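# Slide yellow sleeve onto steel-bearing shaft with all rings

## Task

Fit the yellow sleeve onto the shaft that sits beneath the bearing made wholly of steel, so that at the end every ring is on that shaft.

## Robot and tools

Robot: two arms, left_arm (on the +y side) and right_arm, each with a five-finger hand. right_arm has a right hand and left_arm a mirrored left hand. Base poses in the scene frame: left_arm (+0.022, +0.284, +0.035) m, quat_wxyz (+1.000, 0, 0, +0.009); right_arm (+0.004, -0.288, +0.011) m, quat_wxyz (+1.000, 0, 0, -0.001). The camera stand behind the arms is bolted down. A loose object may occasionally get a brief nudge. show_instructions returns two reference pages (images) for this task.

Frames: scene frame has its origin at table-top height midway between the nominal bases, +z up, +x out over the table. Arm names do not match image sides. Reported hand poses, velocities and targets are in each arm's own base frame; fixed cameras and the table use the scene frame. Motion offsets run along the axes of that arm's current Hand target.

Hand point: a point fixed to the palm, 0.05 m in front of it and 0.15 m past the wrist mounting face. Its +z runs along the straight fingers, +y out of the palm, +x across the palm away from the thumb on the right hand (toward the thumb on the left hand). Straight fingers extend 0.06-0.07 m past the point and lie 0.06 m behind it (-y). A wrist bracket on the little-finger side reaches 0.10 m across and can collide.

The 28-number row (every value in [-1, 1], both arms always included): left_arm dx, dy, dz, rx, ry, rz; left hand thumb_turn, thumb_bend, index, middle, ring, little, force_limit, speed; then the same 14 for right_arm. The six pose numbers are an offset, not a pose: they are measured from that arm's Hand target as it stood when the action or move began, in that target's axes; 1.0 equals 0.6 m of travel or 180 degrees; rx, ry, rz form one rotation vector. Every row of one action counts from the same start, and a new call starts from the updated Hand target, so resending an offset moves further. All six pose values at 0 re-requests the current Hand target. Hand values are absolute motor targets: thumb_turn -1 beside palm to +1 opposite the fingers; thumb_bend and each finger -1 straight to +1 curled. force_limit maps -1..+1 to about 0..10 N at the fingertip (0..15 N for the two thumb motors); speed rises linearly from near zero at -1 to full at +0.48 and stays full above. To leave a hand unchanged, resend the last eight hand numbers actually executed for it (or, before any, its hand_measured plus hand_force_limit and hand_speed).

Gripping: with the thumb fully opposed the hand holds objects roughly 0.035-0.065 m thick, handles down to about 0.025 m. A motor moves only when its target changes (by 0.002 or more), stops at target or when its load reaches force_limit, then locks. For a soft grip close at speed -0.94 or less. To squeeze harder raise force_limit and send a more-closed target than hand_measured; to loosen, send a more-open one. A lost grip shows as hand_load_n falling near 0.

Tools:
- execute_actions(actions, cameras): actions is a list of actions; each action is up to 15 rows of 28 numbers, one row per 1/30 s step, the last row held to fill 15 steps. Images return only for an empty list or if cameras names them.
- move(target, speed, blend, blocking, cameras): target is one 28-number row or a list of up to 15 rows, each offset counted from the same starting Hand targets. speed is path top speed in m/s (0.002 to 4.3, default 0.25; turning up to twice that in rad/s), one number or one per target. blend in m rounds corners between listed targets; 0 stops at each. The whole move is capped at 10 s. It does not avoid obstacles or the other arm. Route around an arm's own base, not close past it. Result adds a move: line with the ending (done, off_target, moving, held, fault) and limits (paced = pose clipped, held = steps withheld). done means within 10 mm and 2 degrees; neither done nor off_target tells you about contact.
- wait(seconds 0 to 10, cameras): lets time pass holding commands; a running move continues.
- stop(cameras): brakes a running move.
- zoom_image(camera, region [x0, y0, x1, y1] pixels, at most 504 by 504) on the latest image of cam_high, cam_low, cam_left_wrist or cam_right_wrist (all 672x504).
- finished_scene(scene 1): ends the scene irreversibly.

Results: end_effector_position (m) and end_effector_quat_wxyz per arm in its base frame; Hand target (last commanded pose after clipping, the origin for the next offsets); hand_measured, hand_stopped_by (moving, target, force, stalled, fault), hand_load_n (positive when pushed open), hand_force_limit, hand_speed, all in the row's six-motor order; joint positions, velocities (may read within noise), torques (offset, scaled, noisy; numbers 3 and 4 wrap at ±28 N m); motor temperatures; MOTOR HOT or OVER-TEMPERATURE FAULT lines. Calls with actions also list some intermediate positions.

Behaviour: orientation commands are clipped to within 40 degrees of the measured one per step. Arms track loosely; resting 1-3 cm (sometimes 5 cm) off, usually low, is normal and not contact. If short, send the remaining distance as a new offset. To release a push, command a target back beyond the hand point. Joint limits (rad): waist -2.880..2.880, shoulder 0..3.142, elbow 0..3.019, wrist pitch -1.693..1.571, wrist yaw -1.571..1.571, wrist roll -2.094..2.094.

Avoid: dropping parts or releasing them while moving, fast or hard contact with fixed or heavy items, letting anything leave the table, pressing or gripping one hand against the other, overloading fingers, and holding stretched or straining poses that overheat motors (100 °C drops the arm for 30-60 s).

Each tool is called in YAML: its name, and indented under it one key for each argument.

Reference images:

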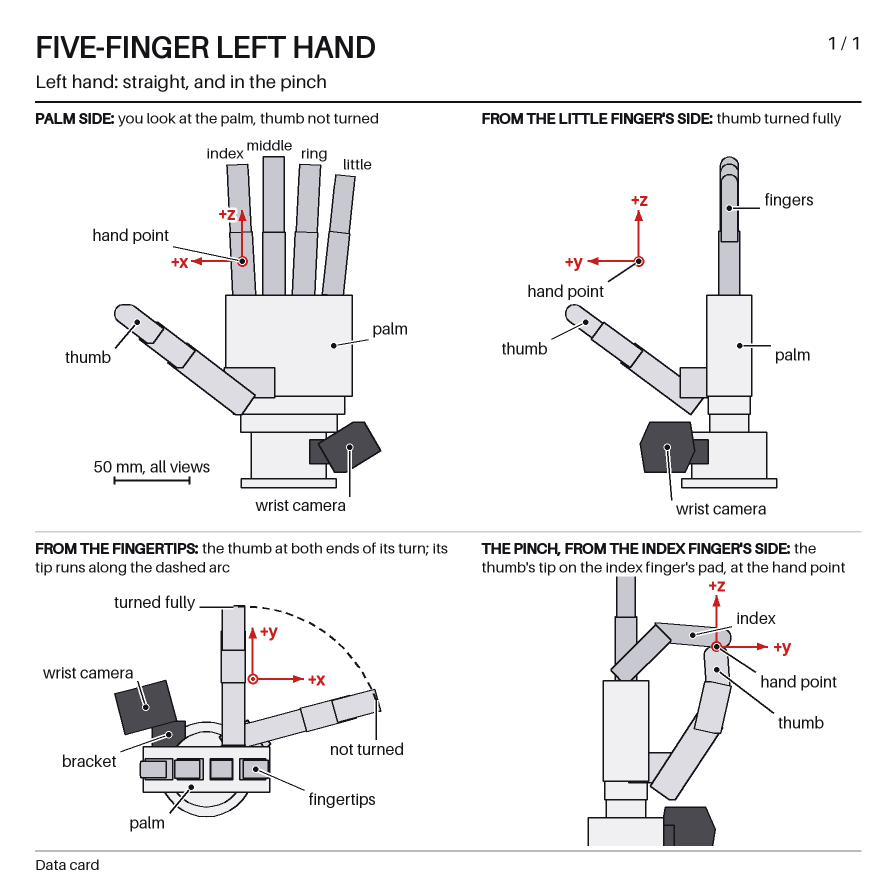

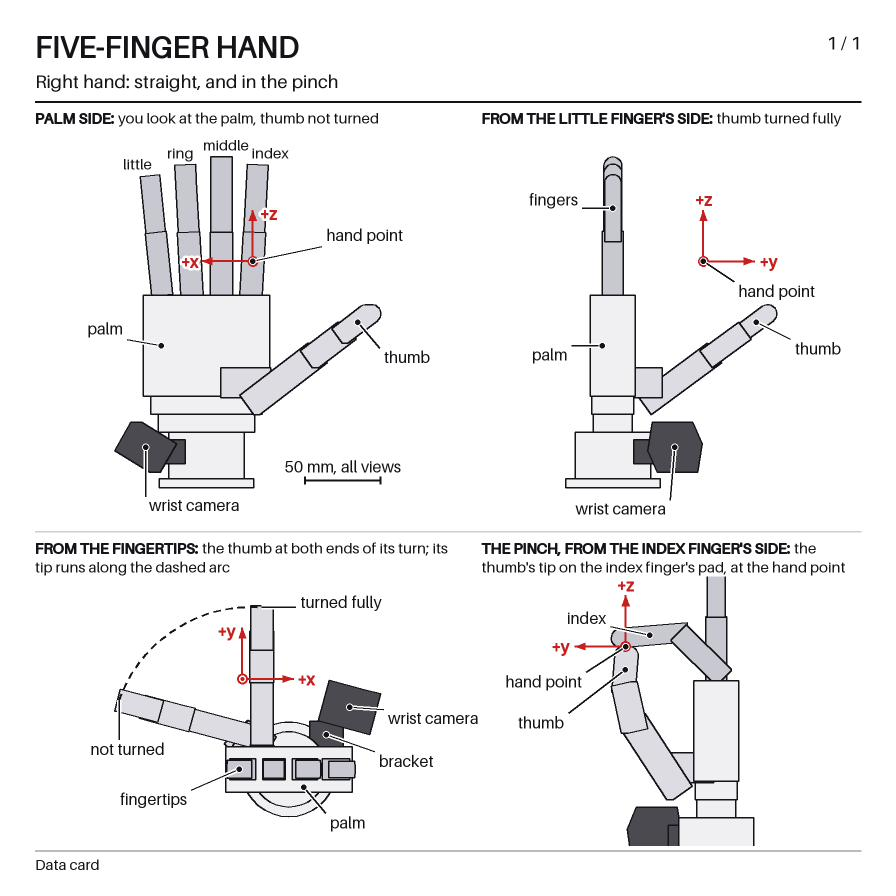

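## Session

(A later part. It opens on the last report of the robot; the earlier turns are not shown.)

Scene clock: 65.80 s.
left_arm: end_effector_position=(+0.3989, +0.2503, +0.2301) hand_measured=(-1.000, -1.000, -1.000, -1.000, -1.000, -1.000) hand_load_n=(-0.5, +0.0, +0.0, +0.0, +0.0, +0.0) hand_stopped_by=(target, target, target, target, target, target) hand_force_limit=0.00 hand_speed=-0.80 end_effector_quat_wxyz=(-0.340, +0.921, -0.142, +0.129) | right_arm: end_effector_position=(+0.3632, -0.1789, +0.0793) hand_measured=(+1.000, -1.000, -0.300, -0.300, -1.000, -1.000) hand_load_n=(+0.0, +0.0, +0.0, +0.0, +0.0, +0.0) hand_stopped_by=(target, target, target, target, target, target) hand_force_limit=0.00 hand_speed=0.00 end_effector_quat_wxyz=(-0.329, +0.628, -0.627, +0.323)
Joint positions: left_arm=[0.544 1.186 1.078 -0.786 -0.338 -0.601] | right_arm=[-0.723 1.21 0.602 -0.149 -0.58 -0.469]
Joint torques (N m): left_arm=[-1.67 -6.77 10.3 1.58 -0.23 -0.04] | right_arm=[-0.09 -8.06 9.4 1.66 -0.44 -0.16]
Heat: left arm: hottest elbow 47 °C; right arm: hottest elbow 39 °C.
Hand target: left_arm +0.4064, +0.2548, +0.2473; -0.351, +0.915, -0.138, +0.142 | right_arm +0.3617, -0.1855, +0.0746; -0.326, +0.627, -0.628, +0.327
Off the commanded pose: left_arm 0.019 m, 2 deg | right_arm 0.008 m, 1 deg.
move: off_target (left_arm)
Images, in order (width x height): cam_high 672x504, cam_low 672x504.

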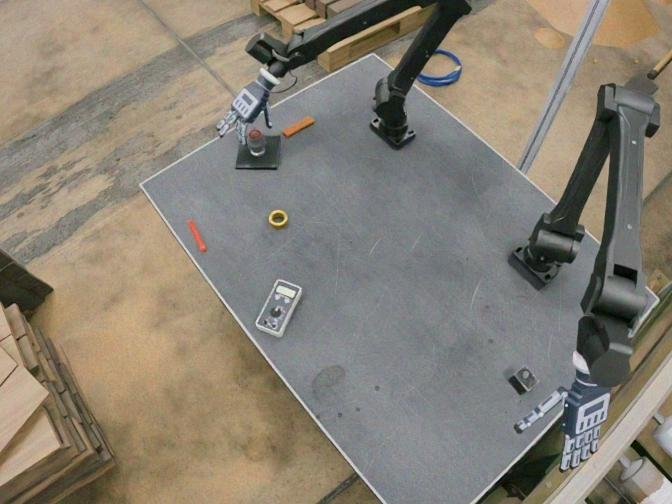

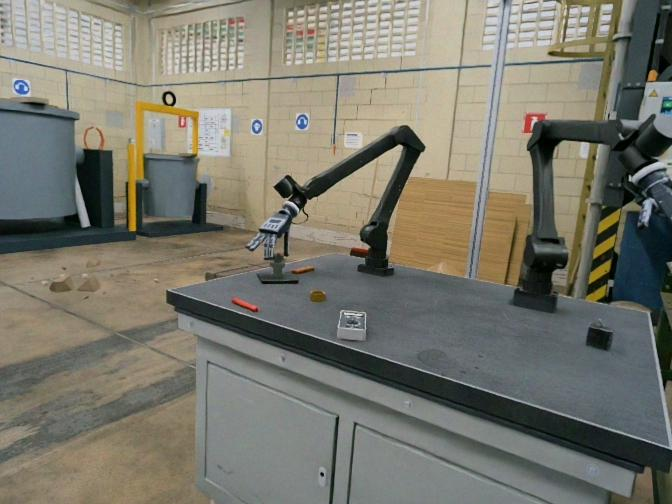

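move:
  target: [0,0,0,0,0,0,-1,-1,-1,-1,-1,-1,0,-0.8,0,0,0,0,0,0,1,-0.4,0.1,0.1,-1,-1,-0.5,-0.75]
  cameras: ["cam_low","cam_high","cam_right_wrist"]

zoom_image:
  camera: "cam_low"
  region: [240, 220, 300, 280]

zoom_image:
  camera: "cam_high"
  region: [205, 85, 285, 165]

Scene clock: 67.87 s.
left_arm: end_effector_position=(+0.3989, +0.2503, +0.2301) hand_measured=(-1.000, -1.000, -1.000, -1.000, -1.000, -1.000) hand_load_n=(+0.0, +0.0, +0.0, +0.0, +0.0, +0.5) hand_stopped_by=(target, target, target, target, target, target) hand_force_limit=0.00 hand_speed=-0.80 end_effector_quat_wxyz=(-0.340, +0.921, -0.142, +0.129) | right_arm: end_effector_position=(+0.3642, -0.1807, +0.0799) hand_measured=(+1.000, -0.528, -0.074, -0.026, -1.000, -1.000) hand_load_n=(-1.0, +4.5, +4.5, +1.0, +0.0, +0.0) hand_stopped_by=(target, force, force, force, target, target) hand_force_limit=-0.50 hand_speed=-0.75 end_effector_quat_wxyz=(-0.329, +0.628, -0.625, +0.327)
Joint positions: left_arm=[0.544 1.186 1.078 -0.786 -0.338 -0.601] | right_arm=[-0.725 1.211 0.602 -0.14 -0.581 -0.471]
Joint torques (N m): left_arm=[-1.67 -6.77 10.3 1.57 -0.22 -0.03] | right_arm=[0.03 -8.47 9.58 1.37 -0.38 -0.14]
Heat: left arm: hottest elbow 47 °C; right arm: hottest elbow 39 °C.
Hand target: left_arm +0.4064, +0.2548, +0.2473; -0.351, +0.915, -0.138, +0.142 | right_arm +0.3617, -0.1855, +0.0745; -0.326, +0.627, -0.628, +0.327
Off the commanded pose: left_arm 0.019 m, 2 deg | right_arm 0.008 m, 0 deg.
move: off_target (left_arm)
Images, in order (width x height): cam_high 672x504, cam_low 672x504, cam_right_wrist 672x504.

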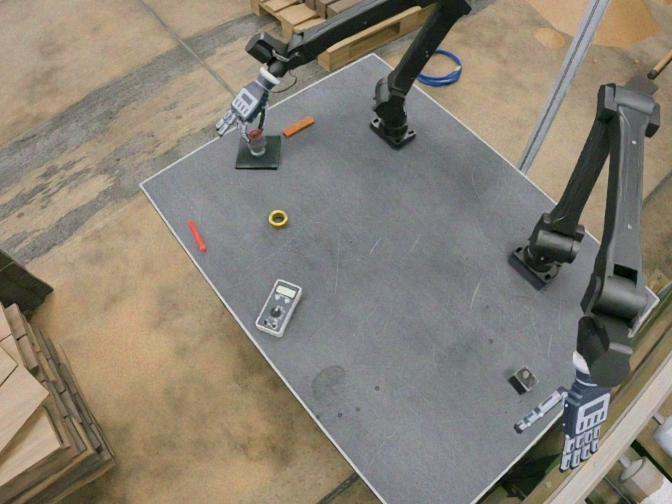

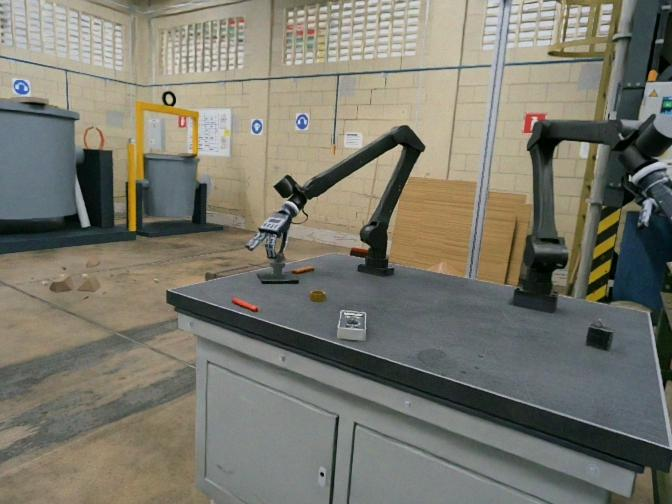

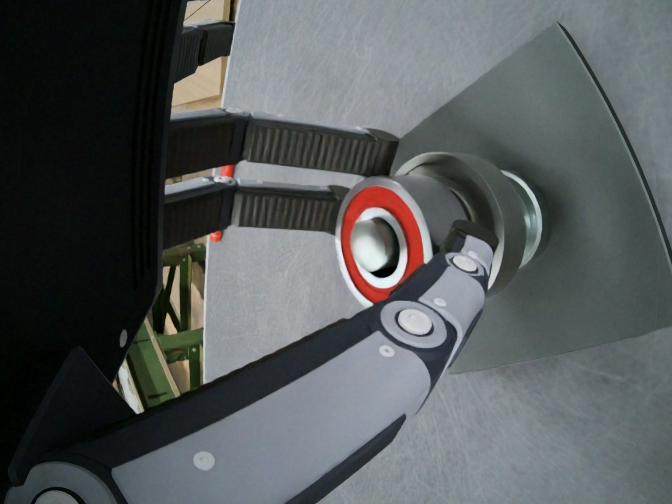

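Scaled by 8.400 from the camera's 672x504 image, which has a finer 960x720 frame.

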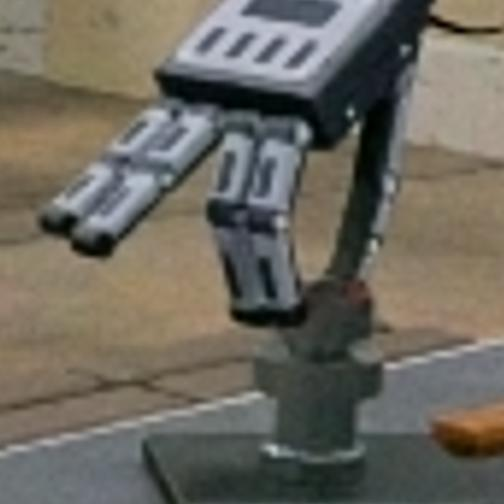

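Scaled by 6.300 from the camera's 672x504 image, which has a finer 960x720 frame.

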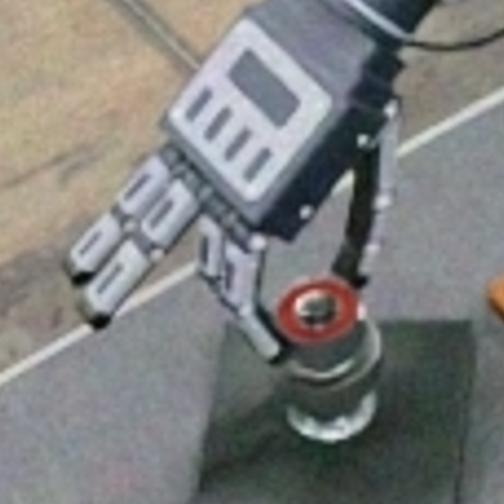

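move:
  target: [0,0,0,0,0,0,-1,-1,-1,-1,-1,-1,0,-0.8,0,-0.0683,-0.0478,0,0,0,1,-0.4,0.1,0.1,-1,-1,-0.5,-0.75]
  speed: 0.05
  cameras: ["cam_low","cam_high","cam_right_wrist"]

zoom_image:
  camera: "cam_low"
  region: [240, 220, 300, 280]

zoom_image:
  camera: "cam_high"
  region: [205, 85, 285, 165]

Scene clock: 69.87 s.
left_arm: end_effector_position=(+0.3989, +0.2503, +0.2301) hand_measured=(-1.000, -1.000, -1.000, -1.000, -1.000, -1.000) hand_load_n=(+0.0, +0.0, +0.0, +0.0, +0.5, +0.0) hand_stopped_by=(target, target, target, target, target, target) hand_force_limit=0.00 hand_speed=-0.80 end_effector_quat_wxyz=(-0.340, +0.921, -0.142, +0.129) | right_arm: end_effector_position=(+0.3483, -0.1676, +0.0963) hand_measured=(+1.000, -0.526, -0.074, -0.026, -1.000, -1.000) hand_load_n=(+0.0, +0.0, +0.0, +0.0, -0.5, +0.0) hand_stopped_by=(target, force, force, force, target, target) hand_force_limit=-0.50 hand_speed=-0.75 end_effector_quat_wxyz=(-0.326, +0.631, -0.637, +0.300)
Joint positions: left_arm=[0.544 1.186 1.078 -0.786 -0.338 -0.601] | right_arm=[-0.725 1.142 0.627 -0.299 -0.58 -0.48]
Joint torques (N m): left_arm=[-1.55 -6.89 10.3 1.63 -0.22 -0.05] | right_arm=[-0.32 -9.82 15.13 0.68 -0.42 -0.1]
Heat: left arm: hottest elbow 47 °C; right arm: hottest elbow 39 °C.
Hand target: left_arm +0.4064, +0.2548, +0.2473; -0.351, +0.915, -0.138, +0.142 | right_arm +0.3617, -0.1854, +0.1247; -0.326, +0.627, -0.627, +0.327
Off the commanded pose: left_arm 0.019 m, 2 deg | right_arm 0.036 m, 3 deg.
move: off_target (left_arm, right_arm)
Images, in order (width x height): cam_high 672x504, cam_low 672x504, cam_right_wrist 672x504.

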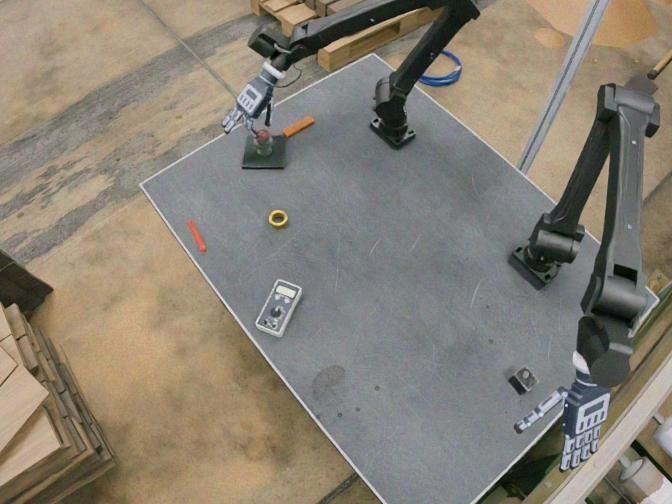

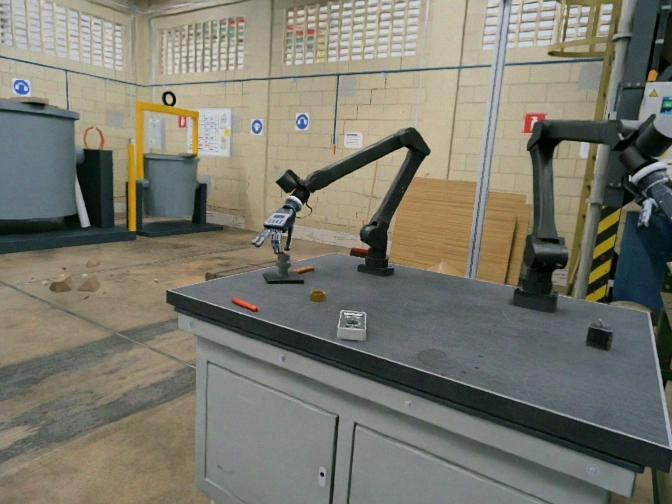

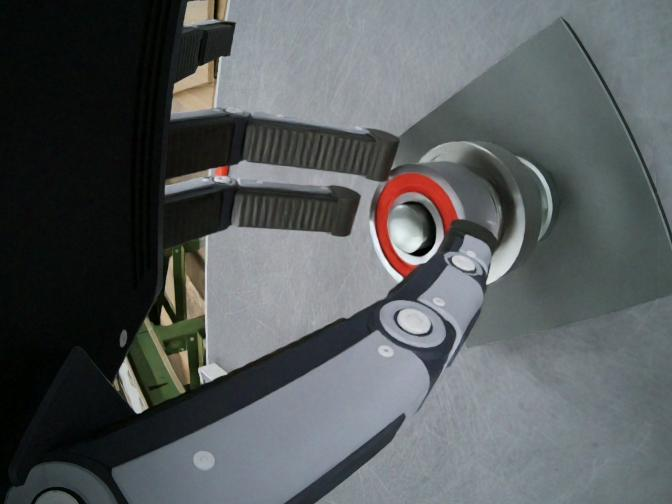

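Scaled by 8.400 from the camera's 672x504 image, which has a finer 960x720 frame.

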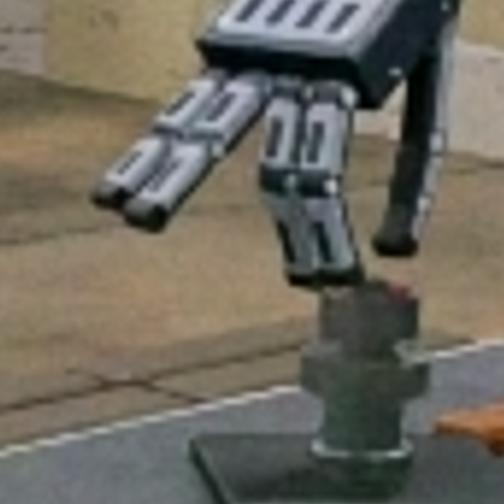

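Scaled by 6.300 from the camera's 672x504 image, which has a finer 960x720 frame.

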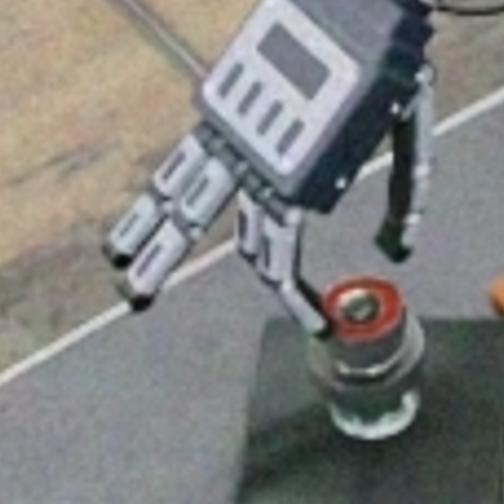

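move:
  target: [0,0,0,0,0,0,-1,-1,-1,-1,-1,-1,0,-0.8,0,0,0,0,0,0,1,-1,-0.3,-0.3,-1,-1,-0.5,-0.5]
  speed: 0.05
  cameras: ["cam_low","cam_high","cam_right_wrist"]

zoom_image:
  camera: "cam_low"
  region: [250, 220, 310, 280]

zoom_image:
  camera: "cam_high"
  region: [215, 85, 295, 165]

zoom_image:
  camera: "cam_right_wrist"
  region: [350, 90, 602, 342]

Scene clock: 71.97 s.
left_arm: end_effector_position=(+0.3989, +0.2503, +0.2301) hand_measured=(-1.000, -1.000, -1.000, -1.000, -1.000, -1.000) hand_load_n=(-0.5, +0.0, -0.5, +0.0, +0.0, +0.0) hand_stopped_by=(target, target, target, target, target, target) hand_force_limit=0.00 hand_speed=-0.80 end_effector_quat_wxyz=(-0.340, +0.921, -0.142, +0.129) | right_arm: end_effector_position=(+0.3480, -0.1674, +0.0961) hand_measured=(+1.000, -1.000, -0.300, -0.300, -1.000, -1.000) hand_load_n=(+0.5, +0.0, +0.0, +0.0, +0.0, +0.0) hand_stopped_by=(target, target, target, target, target, target) hand_force_limit=-0.50 hand_speed=-0.50 end_effector_quat_wxyz=(-0.326, +0.631, -0.638, +0.299)
Joint positions: left_arm=[0.544 1.186 1.078 -0.786 -0.338 -0.601] | right_arm=[-0.725 1.142 0.627 -0.301 -0.58 -0.48]
Joint torques (N m): left_arm=[-1.61 -6.71 10.3 1.61 -0.22 -0.05] | right_arm=[0.09 -9.88 15.05 0.72 -0.41 -0.09]
Heat: left arm: hottest elbow 47 °C; right arm: hottest elbow 40 °C.
Hand target: left_arm +0.4064, +0.2548, +0.2473; -0.351, +0.915, -0.138, +0.142 | right_arm +0.3618, -0.1854, +0.1247; -0.326, +0.627, -0.627, +0.327
Off the commanded pose: left_arm 0.019 m, 2 deg | right_arm 0.036 m, 3 deg.
move: off_target (left_arm, right_arm)
Images, in order (width x height): cam_high 672x504, cam_low 672x504, cam_right_wrist 672x504.

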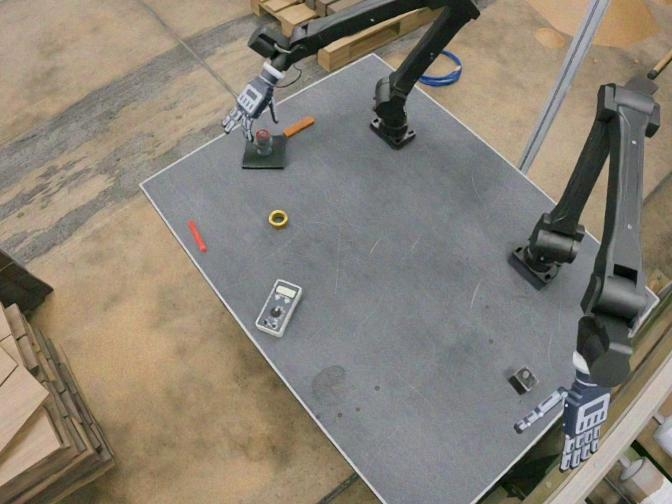

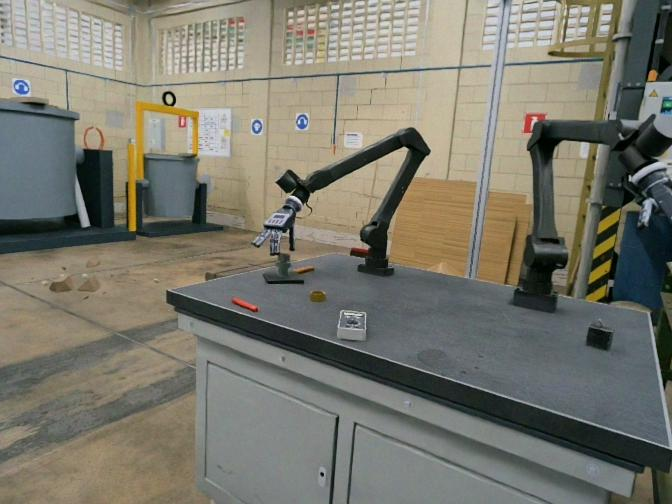

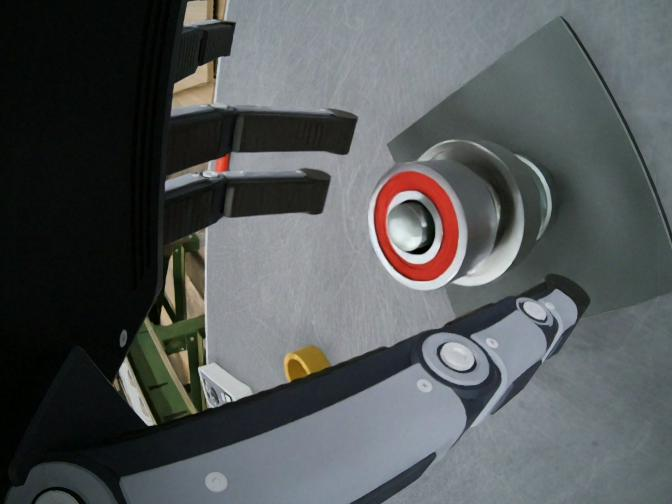

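Scaled by 8.400 from the camera's 672x504 image, which has a finer 960x720 frame.

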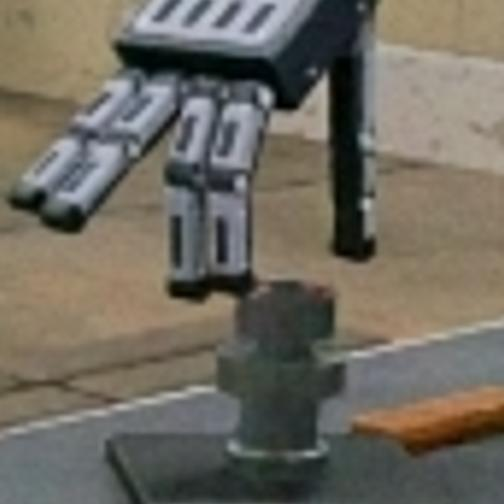

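Scaled by 6.300 from the camera's 672x504 image, which has a finer 960x720 frame.

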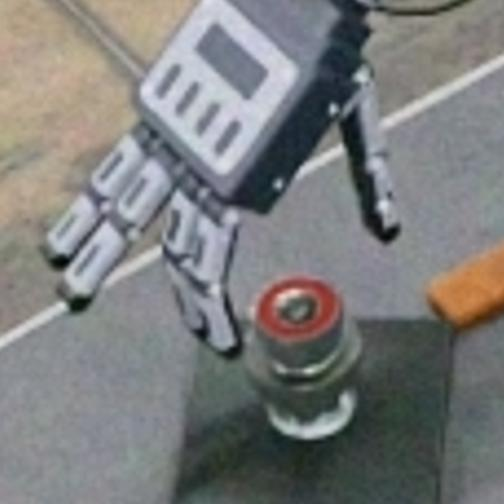

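Scaled by 2.000 from the camera's 672x504 image, which has a finer 960x720 frame.

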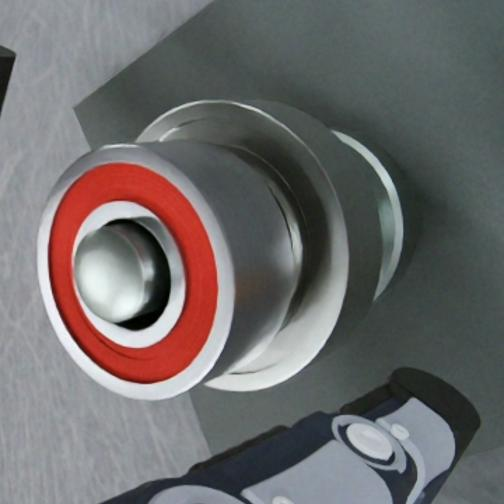

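move:
  target: [0,0,0,0,0,0,-1,-1,-1,-1,-1,-1,0,-0.8,-0.009,0.036,0.0075,0,0,0,1,-1,-0.3,-0.3,-1,-1,-0.5,-0.5]
  speed: 0.1

Scene clock: 74.03 s.
left_arm: end_effector_position=(+0.3989, +0.2503, +0.2301) hand_measured=(-1.000, -1.000, -1.000, -1.000, -1.000, -1.000) hand_load_n=(+0.0, +0.0, +0.0, +0.0, +0.0, +0.0) hand_stopped_by=(target, target, target, target, target, target) hand_force_limit=0.00 hand_speed=-0.80 end_effector_quat_wxyz=(-0.340, +0.921, -0.142, +0.129) | right_arm: end_effector_position=(+0.3531, -0.1730, +0.1004) hand_measured=(+1.000, -1.000, -0.300, -0.300, -1.000, -1.000) hand_load_n=(+0.0, +0.0, +0.0, +0.0, +0.0, +0.0) hand_stopped_by=(target, target, target, target, target, target) hand_force_limit=-0.50 hand_speed=-0.50 end_effector_quat_wxyz=(-0.328, +0.630, -0.630, +0.314)
Joint positions: left_arm=[0.544 1.186 1.078 -0.786 -0.338 -0.601] | right_arm=[-0.729 1.142 0.627 -0.266 -0.584 -0.48]
Joint torques (N m): left_arm=[-1.61 -6.77 10.26 1.55 -0.23 -0.05] | right_arm=[-0.5 -9.17 10.09 1.68 -0.43 -0.1]
Heat: left arm: hottest elbow 48 °C; right arm: hottest elbow 40 °C.
Hand target: left_arm +0.4064, +0.2548, +0.2473; -0.351, +0.915, -0.138, +0.142 | right_arm +0.3530, -0.1802, +0.1044; -0.326, +0.627, -0.628, +0.327
Off the commanded pose: left_arm 0.019 m, 2 deg | right_arm 0.008 m, 2 deg.
move: off_target (left_arm)

move:
  target: [0,0,0,0,0,0,-1,-1,-1,-1,-1,-1,0,-0.8,-0.0133,0.047,0.0193,0,0,0,1,-1,-0.3,-0.3,-1,-1,-0.5,-0.5]
  speed: 0.06
  cameras: ["cam_low","cam_high","cam_right_wrist"]

zoom_image:
  camera: "cam_right_wrist"
  region: [330, 90, 582, 342]

Scene clock: 75.53 s.
left_arm: end_effector_position=(+0.3989, +0.2503, +0.2301) hand_measured=(-1.000, -1.000, -1.000, -1.000, -1.000, -1.000) hand_load_n=(+0.0, +0.0, +0.0, +0.0, +0.0, +0.0) hand_stopped_by=(target, target, target, target, target, target) hand_force_limit=0.00 hand_speed=-0.80 end_effector_quat_wxyz=(-0.340, +0.921, -0.142, +0.129) | right_arm: end_effector_position=(+0.3471, -0.1676, +0.0789) hand_measured=(+1.000, -1.000, -0.300, -0.300, -1.000, -1.000) hand_load_n=(+0.0, +0.0, +0.0, +0.0, +0.0, +0.0) hand_stopped_by=(target, target, target, target, target, target) hand_force_limit=-0.50 hand_speed=-0.50 end_effector_quat_wxyz=(-0.328, +0.630, -0.625, +0.325)
Joint positions: left_arm=[0.544 1.186 1.078 -0.786 -0.338 -0.601] | right_arm=[-0.729 1.148 0.555 -0.165 -0.584 -0.48]
Joint torques (N m): left_arm=[-1.73 -6.59 10.3 1.62 -0.23 -0.04] | right_arm=[-0.09 -7.36 9.5 1.72 -0.32 -0.1]
Heat: left arm: hottest elbow 48 °C; right arm: hottest elbow 40 °C.
Hand target: left_arm +0.4064, +0.2548, +0.2473; -0.351, +0.915, -0.138, +0.142 | right_arm +0.3463, -0.1722, +0.0746; -0.326, +0.627, -0.628, +0.327
Off the commanded pose: left_arm 0.019 m, 2 deg | right_arm 0.006 m, 1 deg.
move: off_target (left_arm)
Images, in order (width x height): cam_high 672x504, cam_low 672x504, cam_right_wrist 672x504.

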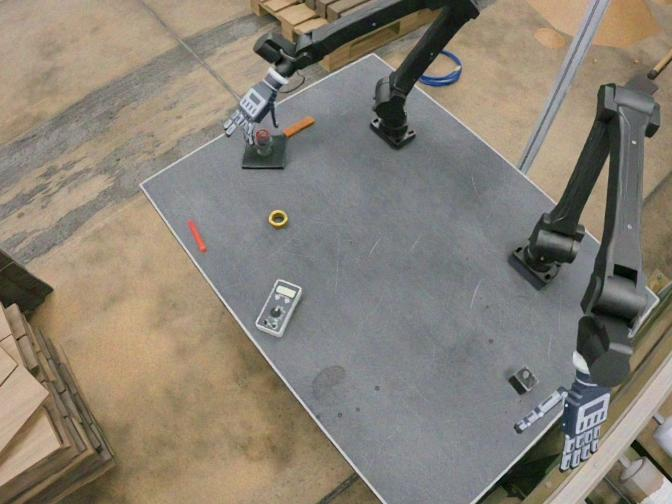

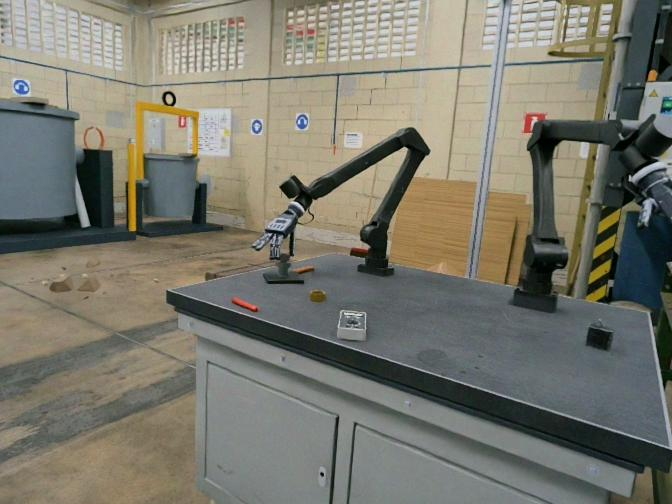

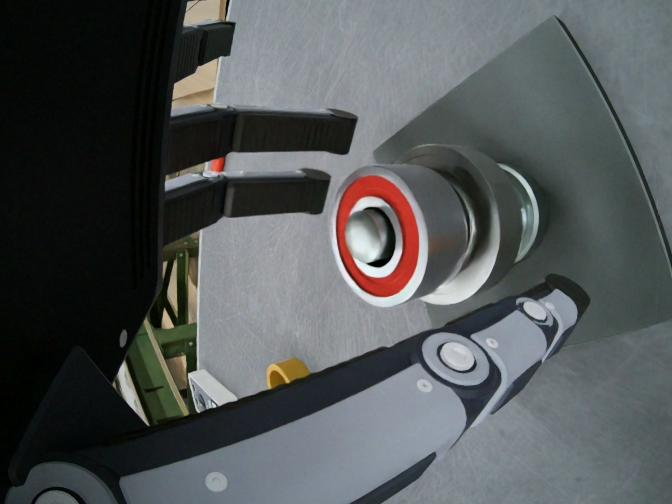

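Scaled by 2.000 from the camera's 672x504 image, which has a finer 960x720 frame.

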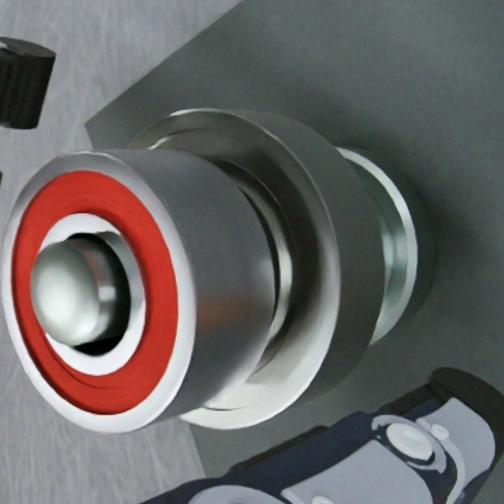

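move:
  target: [0,0,0,0,0,0,-1,-1,-1,-1,-1,-1,0,-0.8,0.0097,-0.032,-0.0047,0,0,0,1,-1,-0.3,-0.3,-1,-1,-0.5,-0.5]
  speed: 0.06

Scene clock: 76.90 s.
left_arm: end_effector_position=(+0.3989, +0.2503, +0.2301) hand_measured=(-1.000, -1.000, -1.000, -1.000, -1.000, -1.000) hand_load_n=(-0.5, +0.0, +0.0, +0.0, +0.0, +0.0) hand_stopped_by=(target, target, target, target, target, target) hand_force_limit=0.00 hand_speed=-0.80 end_effector_quat_wxyz=(-0.340, +0.921, -0.142, +0.129) | right_arm: end_effector_position=(+0.3424, -0.1636, +0.0753) hand_measured=(+1.000, -1.000, -0.300, -0.300, -1.000, -1.000) hand_load_n=(+0.0, -0.5, +0.0, +0.0, +0.0, +0.0) hand_stopped_by=(target, target, target, target, target, target) hand_force_limit=-0.50 hand_speed=-0.50 end_effector_quat_wxyz=(-0.327, +0.630, -0.631, +0.312)
Joint positions: left_arm=[0.544 1.186 1.078 -0.786 -0.338 -0.601] | right_arm=[-0.729 1.148 0.555 -0.194 -0.583 -0.48]
Joint torques (N m): left_arm=[-1.73 -6.77 10.32 1.58 -0.22 -0.05] | right_arm=[0.38 -7.77 14.11 0.84 -0.24 -0.06]
Heat: left arm: hottest elbow 48 °C; right arm: hottest elbow 41 °C.
Hand target: left_arm +0.4064, +0.2548, +0.2473; -0.351, +0.915, -0.138, +0.142 | right_arm +0.3551, -0.1780, +0.0920; -0.326, +0.627, -0.628, +0.327
Off the commanded pose: left_arm 0.019 m, 2 deg | right_arm 0.025 m, 2 deg.
move: off_target (left_arm, right_arm)

move:
  target: [0,0,0,0,0,0,-1,-1,-1,-1,-1,-1,0,-0.8,0.0092,-0.0217,-0.001,0,0,0,1,-1,-0.3,-0.3,-1,-1,-0.5,-0.5]
  speed: 0.06

Scene clock: 78.03 s.
left_arm: end_effector_position=(+0.3989, +0.2503, +0.2301) hand_measured=(-1.000, -1.000, -1.000, -1.000, -1.000, -1.000) hand_load_n=(+0.0, +0.0, +0.0, +0.0, +0.0, +0.0) hand_stopped_by=(target, target, target, target, target, target) hand_force_limit=0.00 hand_speed=-0.80 end_effector_quat_wxyz=(-0.340, +0.921, -0.142, +0.129) | right_arm: end_effector_position=(+0.3469, -0.1679, +0.0848) hand_measured=(+1.000, -1.000, -0.300, -0.300, -1.000, -1.000) hand_load_n=(+0.0, +0.0, +0.0, +0.0, +0.0, +0.0) hand_stopped_by=(target, target, target, target, target, target) hand_force_limit=-0.50 hand_speed=-0.50 end_effector_quat_wxyz=(-0.327, +0.630, -0.632, +0.312)
Joint positions: left_arm=[0.544 1.186 1.078 -0.786 -0.338 -0.601] | right_arm=[-0.729 1.148 0.586 -0.225 -0.582 -0.48]
Joint torques (N m): left_arm=[-1.73 -6.83 10.3 1.59 -0.22 -0.04] | right_arm=[0.38 -7 14.9 0.87 -0.24 -0.04]
Heat: left arm: hottest elbow 48 °C; right arm: hottest elbow 41 °C.
Hand target: left_arm +0.4064, +0.2548, +0.2473; -0.351, +0.915, -0.138, +0.142 | right_arm +0.3619, -0.1834, +0.1028; -0.326, +0.627, -0.628, +0.327
Off the commanded pose: left_arm 0.019 m, 2 deg | right_arm 0.028 m, 2 deg.
move: off_target (left_arm, right_arm)

move:
  target: [0,0,0,0,0,0,-1,-1,-1,-1,-1,-1,0,-0.8,0,0,0,0,0,0,1,-0.3,0.2,0.2,-1,-1,-0.2,-0.75]
  speed: 0.06
  cameras: ["cam_low","cam_high","cam_right_wrist"]

zoom_image:
  camera: "cam_right_wrist"
  region: [330, 90, 582, 342]

zoom_image:
  camera: "cam_low"
  region: [250, 220, 310, 280]

Scene clock: 80.60 s.
left_arm: end_effector_position=(+0.3989, +0.2503, +0.2301) hand_measured=(-1.000, -1.000, -1.000, -1.000, -1.000, -1.000) hand_load_n=(-0.5, +0.0, +0.0, +0.0, +0.0, +0.0) hand_stopped_by=(target, target, target, target, target, target) hand_force_limit=0.00 hand_speed=-0.80 end_effector_quat_wxyz=(-0.340, +0.921, -0.142, +0.129) | right_arm: end_effector_position=(+0.3512, -0.1727, +0.0907) hand_measured=(+1.000, -0.300, -0.094, +0.200, -1.000, -1.000) hand_load_n=(+0.0, +0.0, +0.0, +0.0, +0.0, +0.0) hand_stopped_by=(target, target, force, target, target, target) hand_force_limit=-0.20 hand_speed=-0.75 end_effector_quat_wxyz=(-0.325, +0.629, -0.630, +0.319)
Joint positions: left_arm=[0.544 1.186 1.078 -0.786 -0.338 -0.601] | right_arm=[-0.729 1.149 0.601 -0.226 -0.578 -0.48]
Joint torques (N m): left_arm=[-1.55 -6.83 10.32 1.58 -0.22 -0.05] | right_arm=[0.38 -7.36 13.76 0.76 -0.37 -0.04]
Heat: left arm: hottest elbow 48 °C; right arm: hottest elbow 41 °C.
Hand target: left_arm +0.4064, +0.2548, +0.2473; -0.351, +0.915, -0.138, +0.142 | right_arm +0.3620, -0.1835, +0.1030; -0.326, +0.627, -0.628, +0.327
Off the commanded pose: left_arm 0.019 m, 2 deg | right_arm 0.019 m, 1 deg.
move: off_target (left_arm, right_arm)
Images, in order (width x height): cam_high 672x504, cam_low 672x504, cam_right_wrist 672x504.

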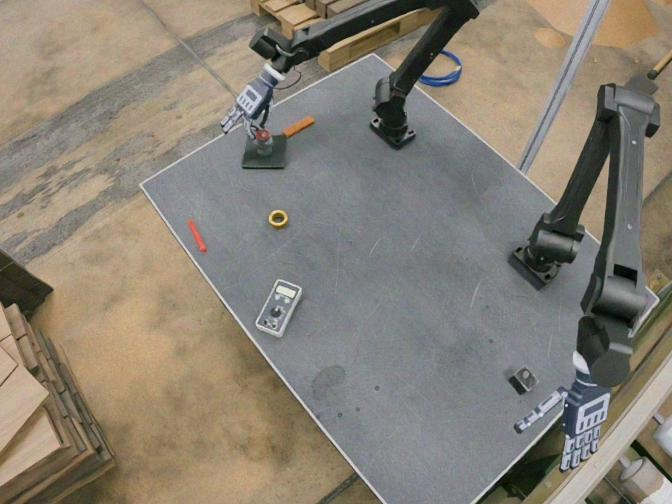

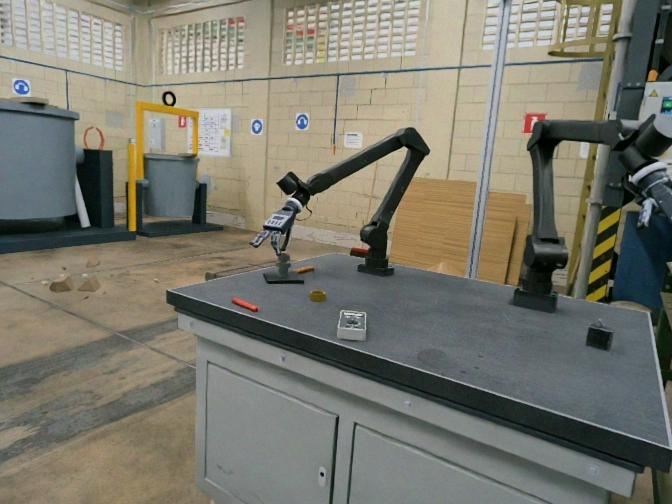

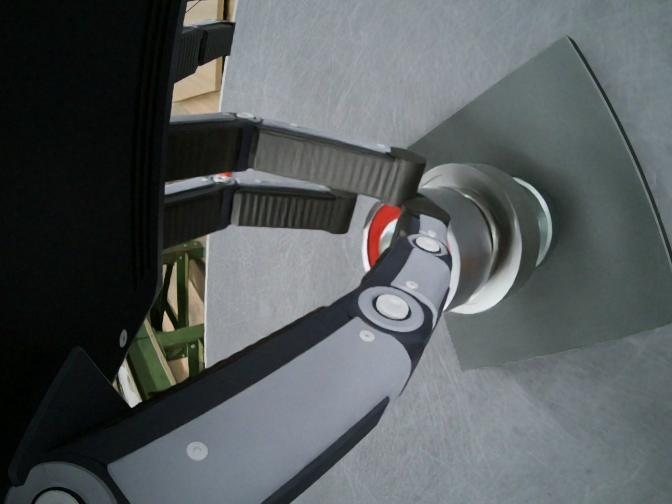

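Scaled by 2.000 from the camera's 672x504 image, which has a finer 960x720 frame.

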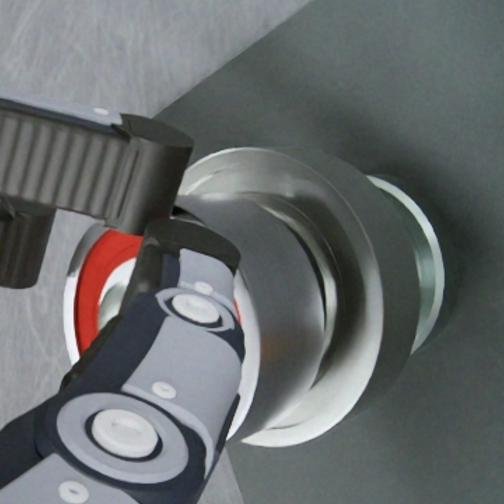

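Scaled by 8.400 from the camera's 672x504 image, which has a finer 960x720 frame.

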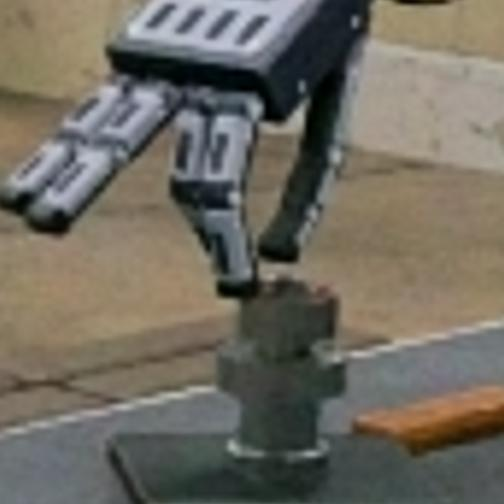

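move:
  target: [0,0,0,0,0,0,-1,-1,-1,-1,-1,-1,0,-0.8,0,0,0,0,0,0,1,-1,-0.3,-0.3,-1,-1,-0.2,-0.3]
  speed: 0.06
  cameras: ["cam_low","cam_high","cam_right_wrist"]

zoom_image:
  camera: "cam_right_wrist"
  region: [330, 90, 582, 342]

zoom_image:
  camera: "cam_low"
  region: [250, 220, 310, 280]

zoom_image:
  camera: "cam_high"
  region: [215, 85, 295, 165]

Scene clock: 82.27 s.
left_arm: end_effector_position=(+0.3989, +0.2503, +0.2301) hand_measured=(-1.000, -1.000, -1.000, -1.000, -1.000, -1.000) hand_load_n=(+0.0, +0.0, +0.0, +0.0, +0.0, +0.0) hand_stopped_by=(target, target, target, target, target, target) hand_force_limit=0.00 hand_speed=-0.80 end_effector_quat_wxyz=(-0.340, +0.921, -0.142, +0.129) | right_arm: end_effector_position=(+0.3515, -0.1727, +0.0906) hand_measured=(+1.000, -1.000, -0.300, -0.300, -1.000, -1.000) hand_load_n=(+0.0, +0.0, +0.0, -0.5, +0.0, +0.0) hand_stopped_by=(target, target, target, target, target, target) hand_force_limit=-0.20 hand_speed=-0.30 end_effector_quat_wxyz=(-0.326, +0.629, -0.630, +0.318)
Joint positions: left_arm=[0.544 1.186 1.078 -0.786 -0.338 -0.601] | right_arm=[-0.729 1.151 0.602 -0.226 -0.579 -0.48]
Joint torques (N m): left_arm=[-1.73 -6.77 10.32 1.62 -0.21 -0.05] | right_arm=[0.38 -7.88 13.61 0.83 -0.34 -0.03]
Heat: left arm: hottest elbow 48 °C; right arm: hottest elbow 42 °C.
Hand target: left_arm +0.4064, +0.2548, +0.2473; -0.351, +0.915, -0.138, +0.142 | right_arm +0.3620, -0.1835, +0.1029; -0.326, +0.627, -0.628, +0.327
Off the commanded pose: left_arm 0.019 m, 2 deg | right_arm 0.019 m, 1 deg.
move: off_target (left_arm, right_arm)
Images, in order (width x height): cam_high 672x504, cam_low 672x504, cam_right_wrist 672x504.

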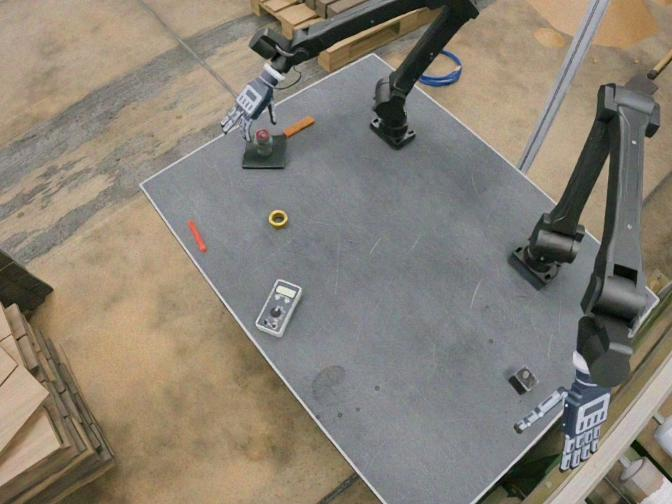

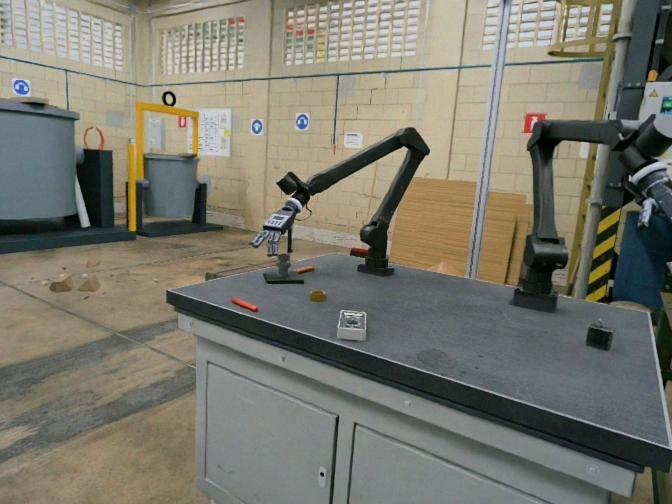

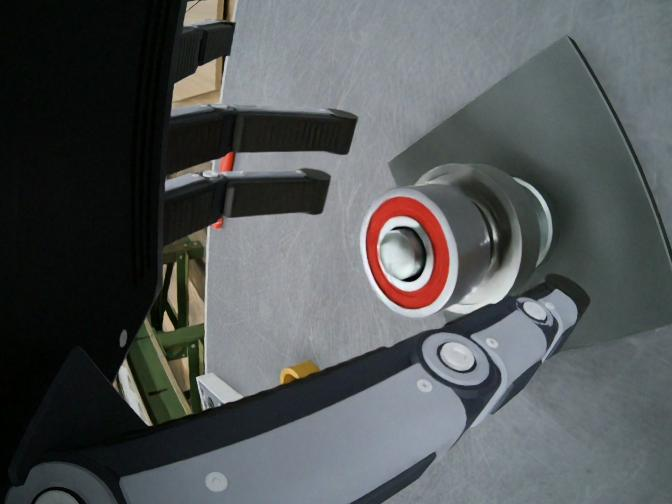

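Scaled by 2.000 from the camera's 672x504 image, which has a finer 960x720 frame.

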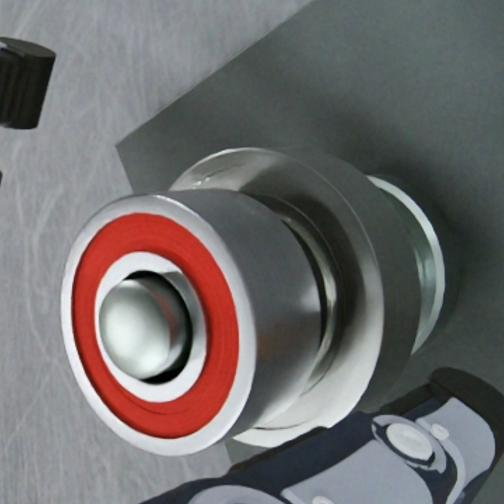

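Scaled by 8.400 from the camera's 672x504 image, which has a finer 960x720 frame.

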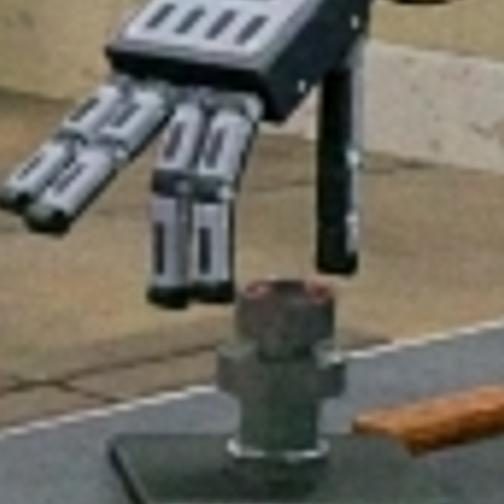

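Scaled by 6.300 from the camera's 672x504 image, which has a finer 960x720 frame.

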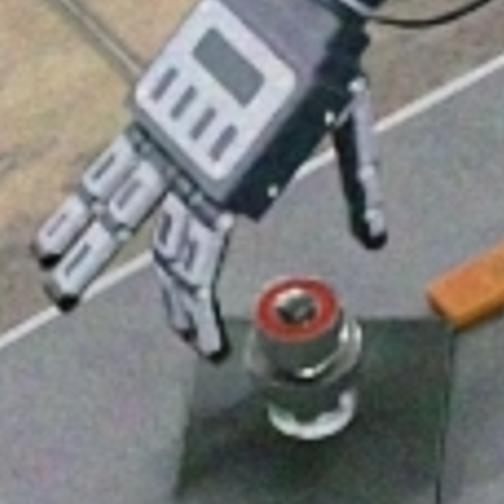

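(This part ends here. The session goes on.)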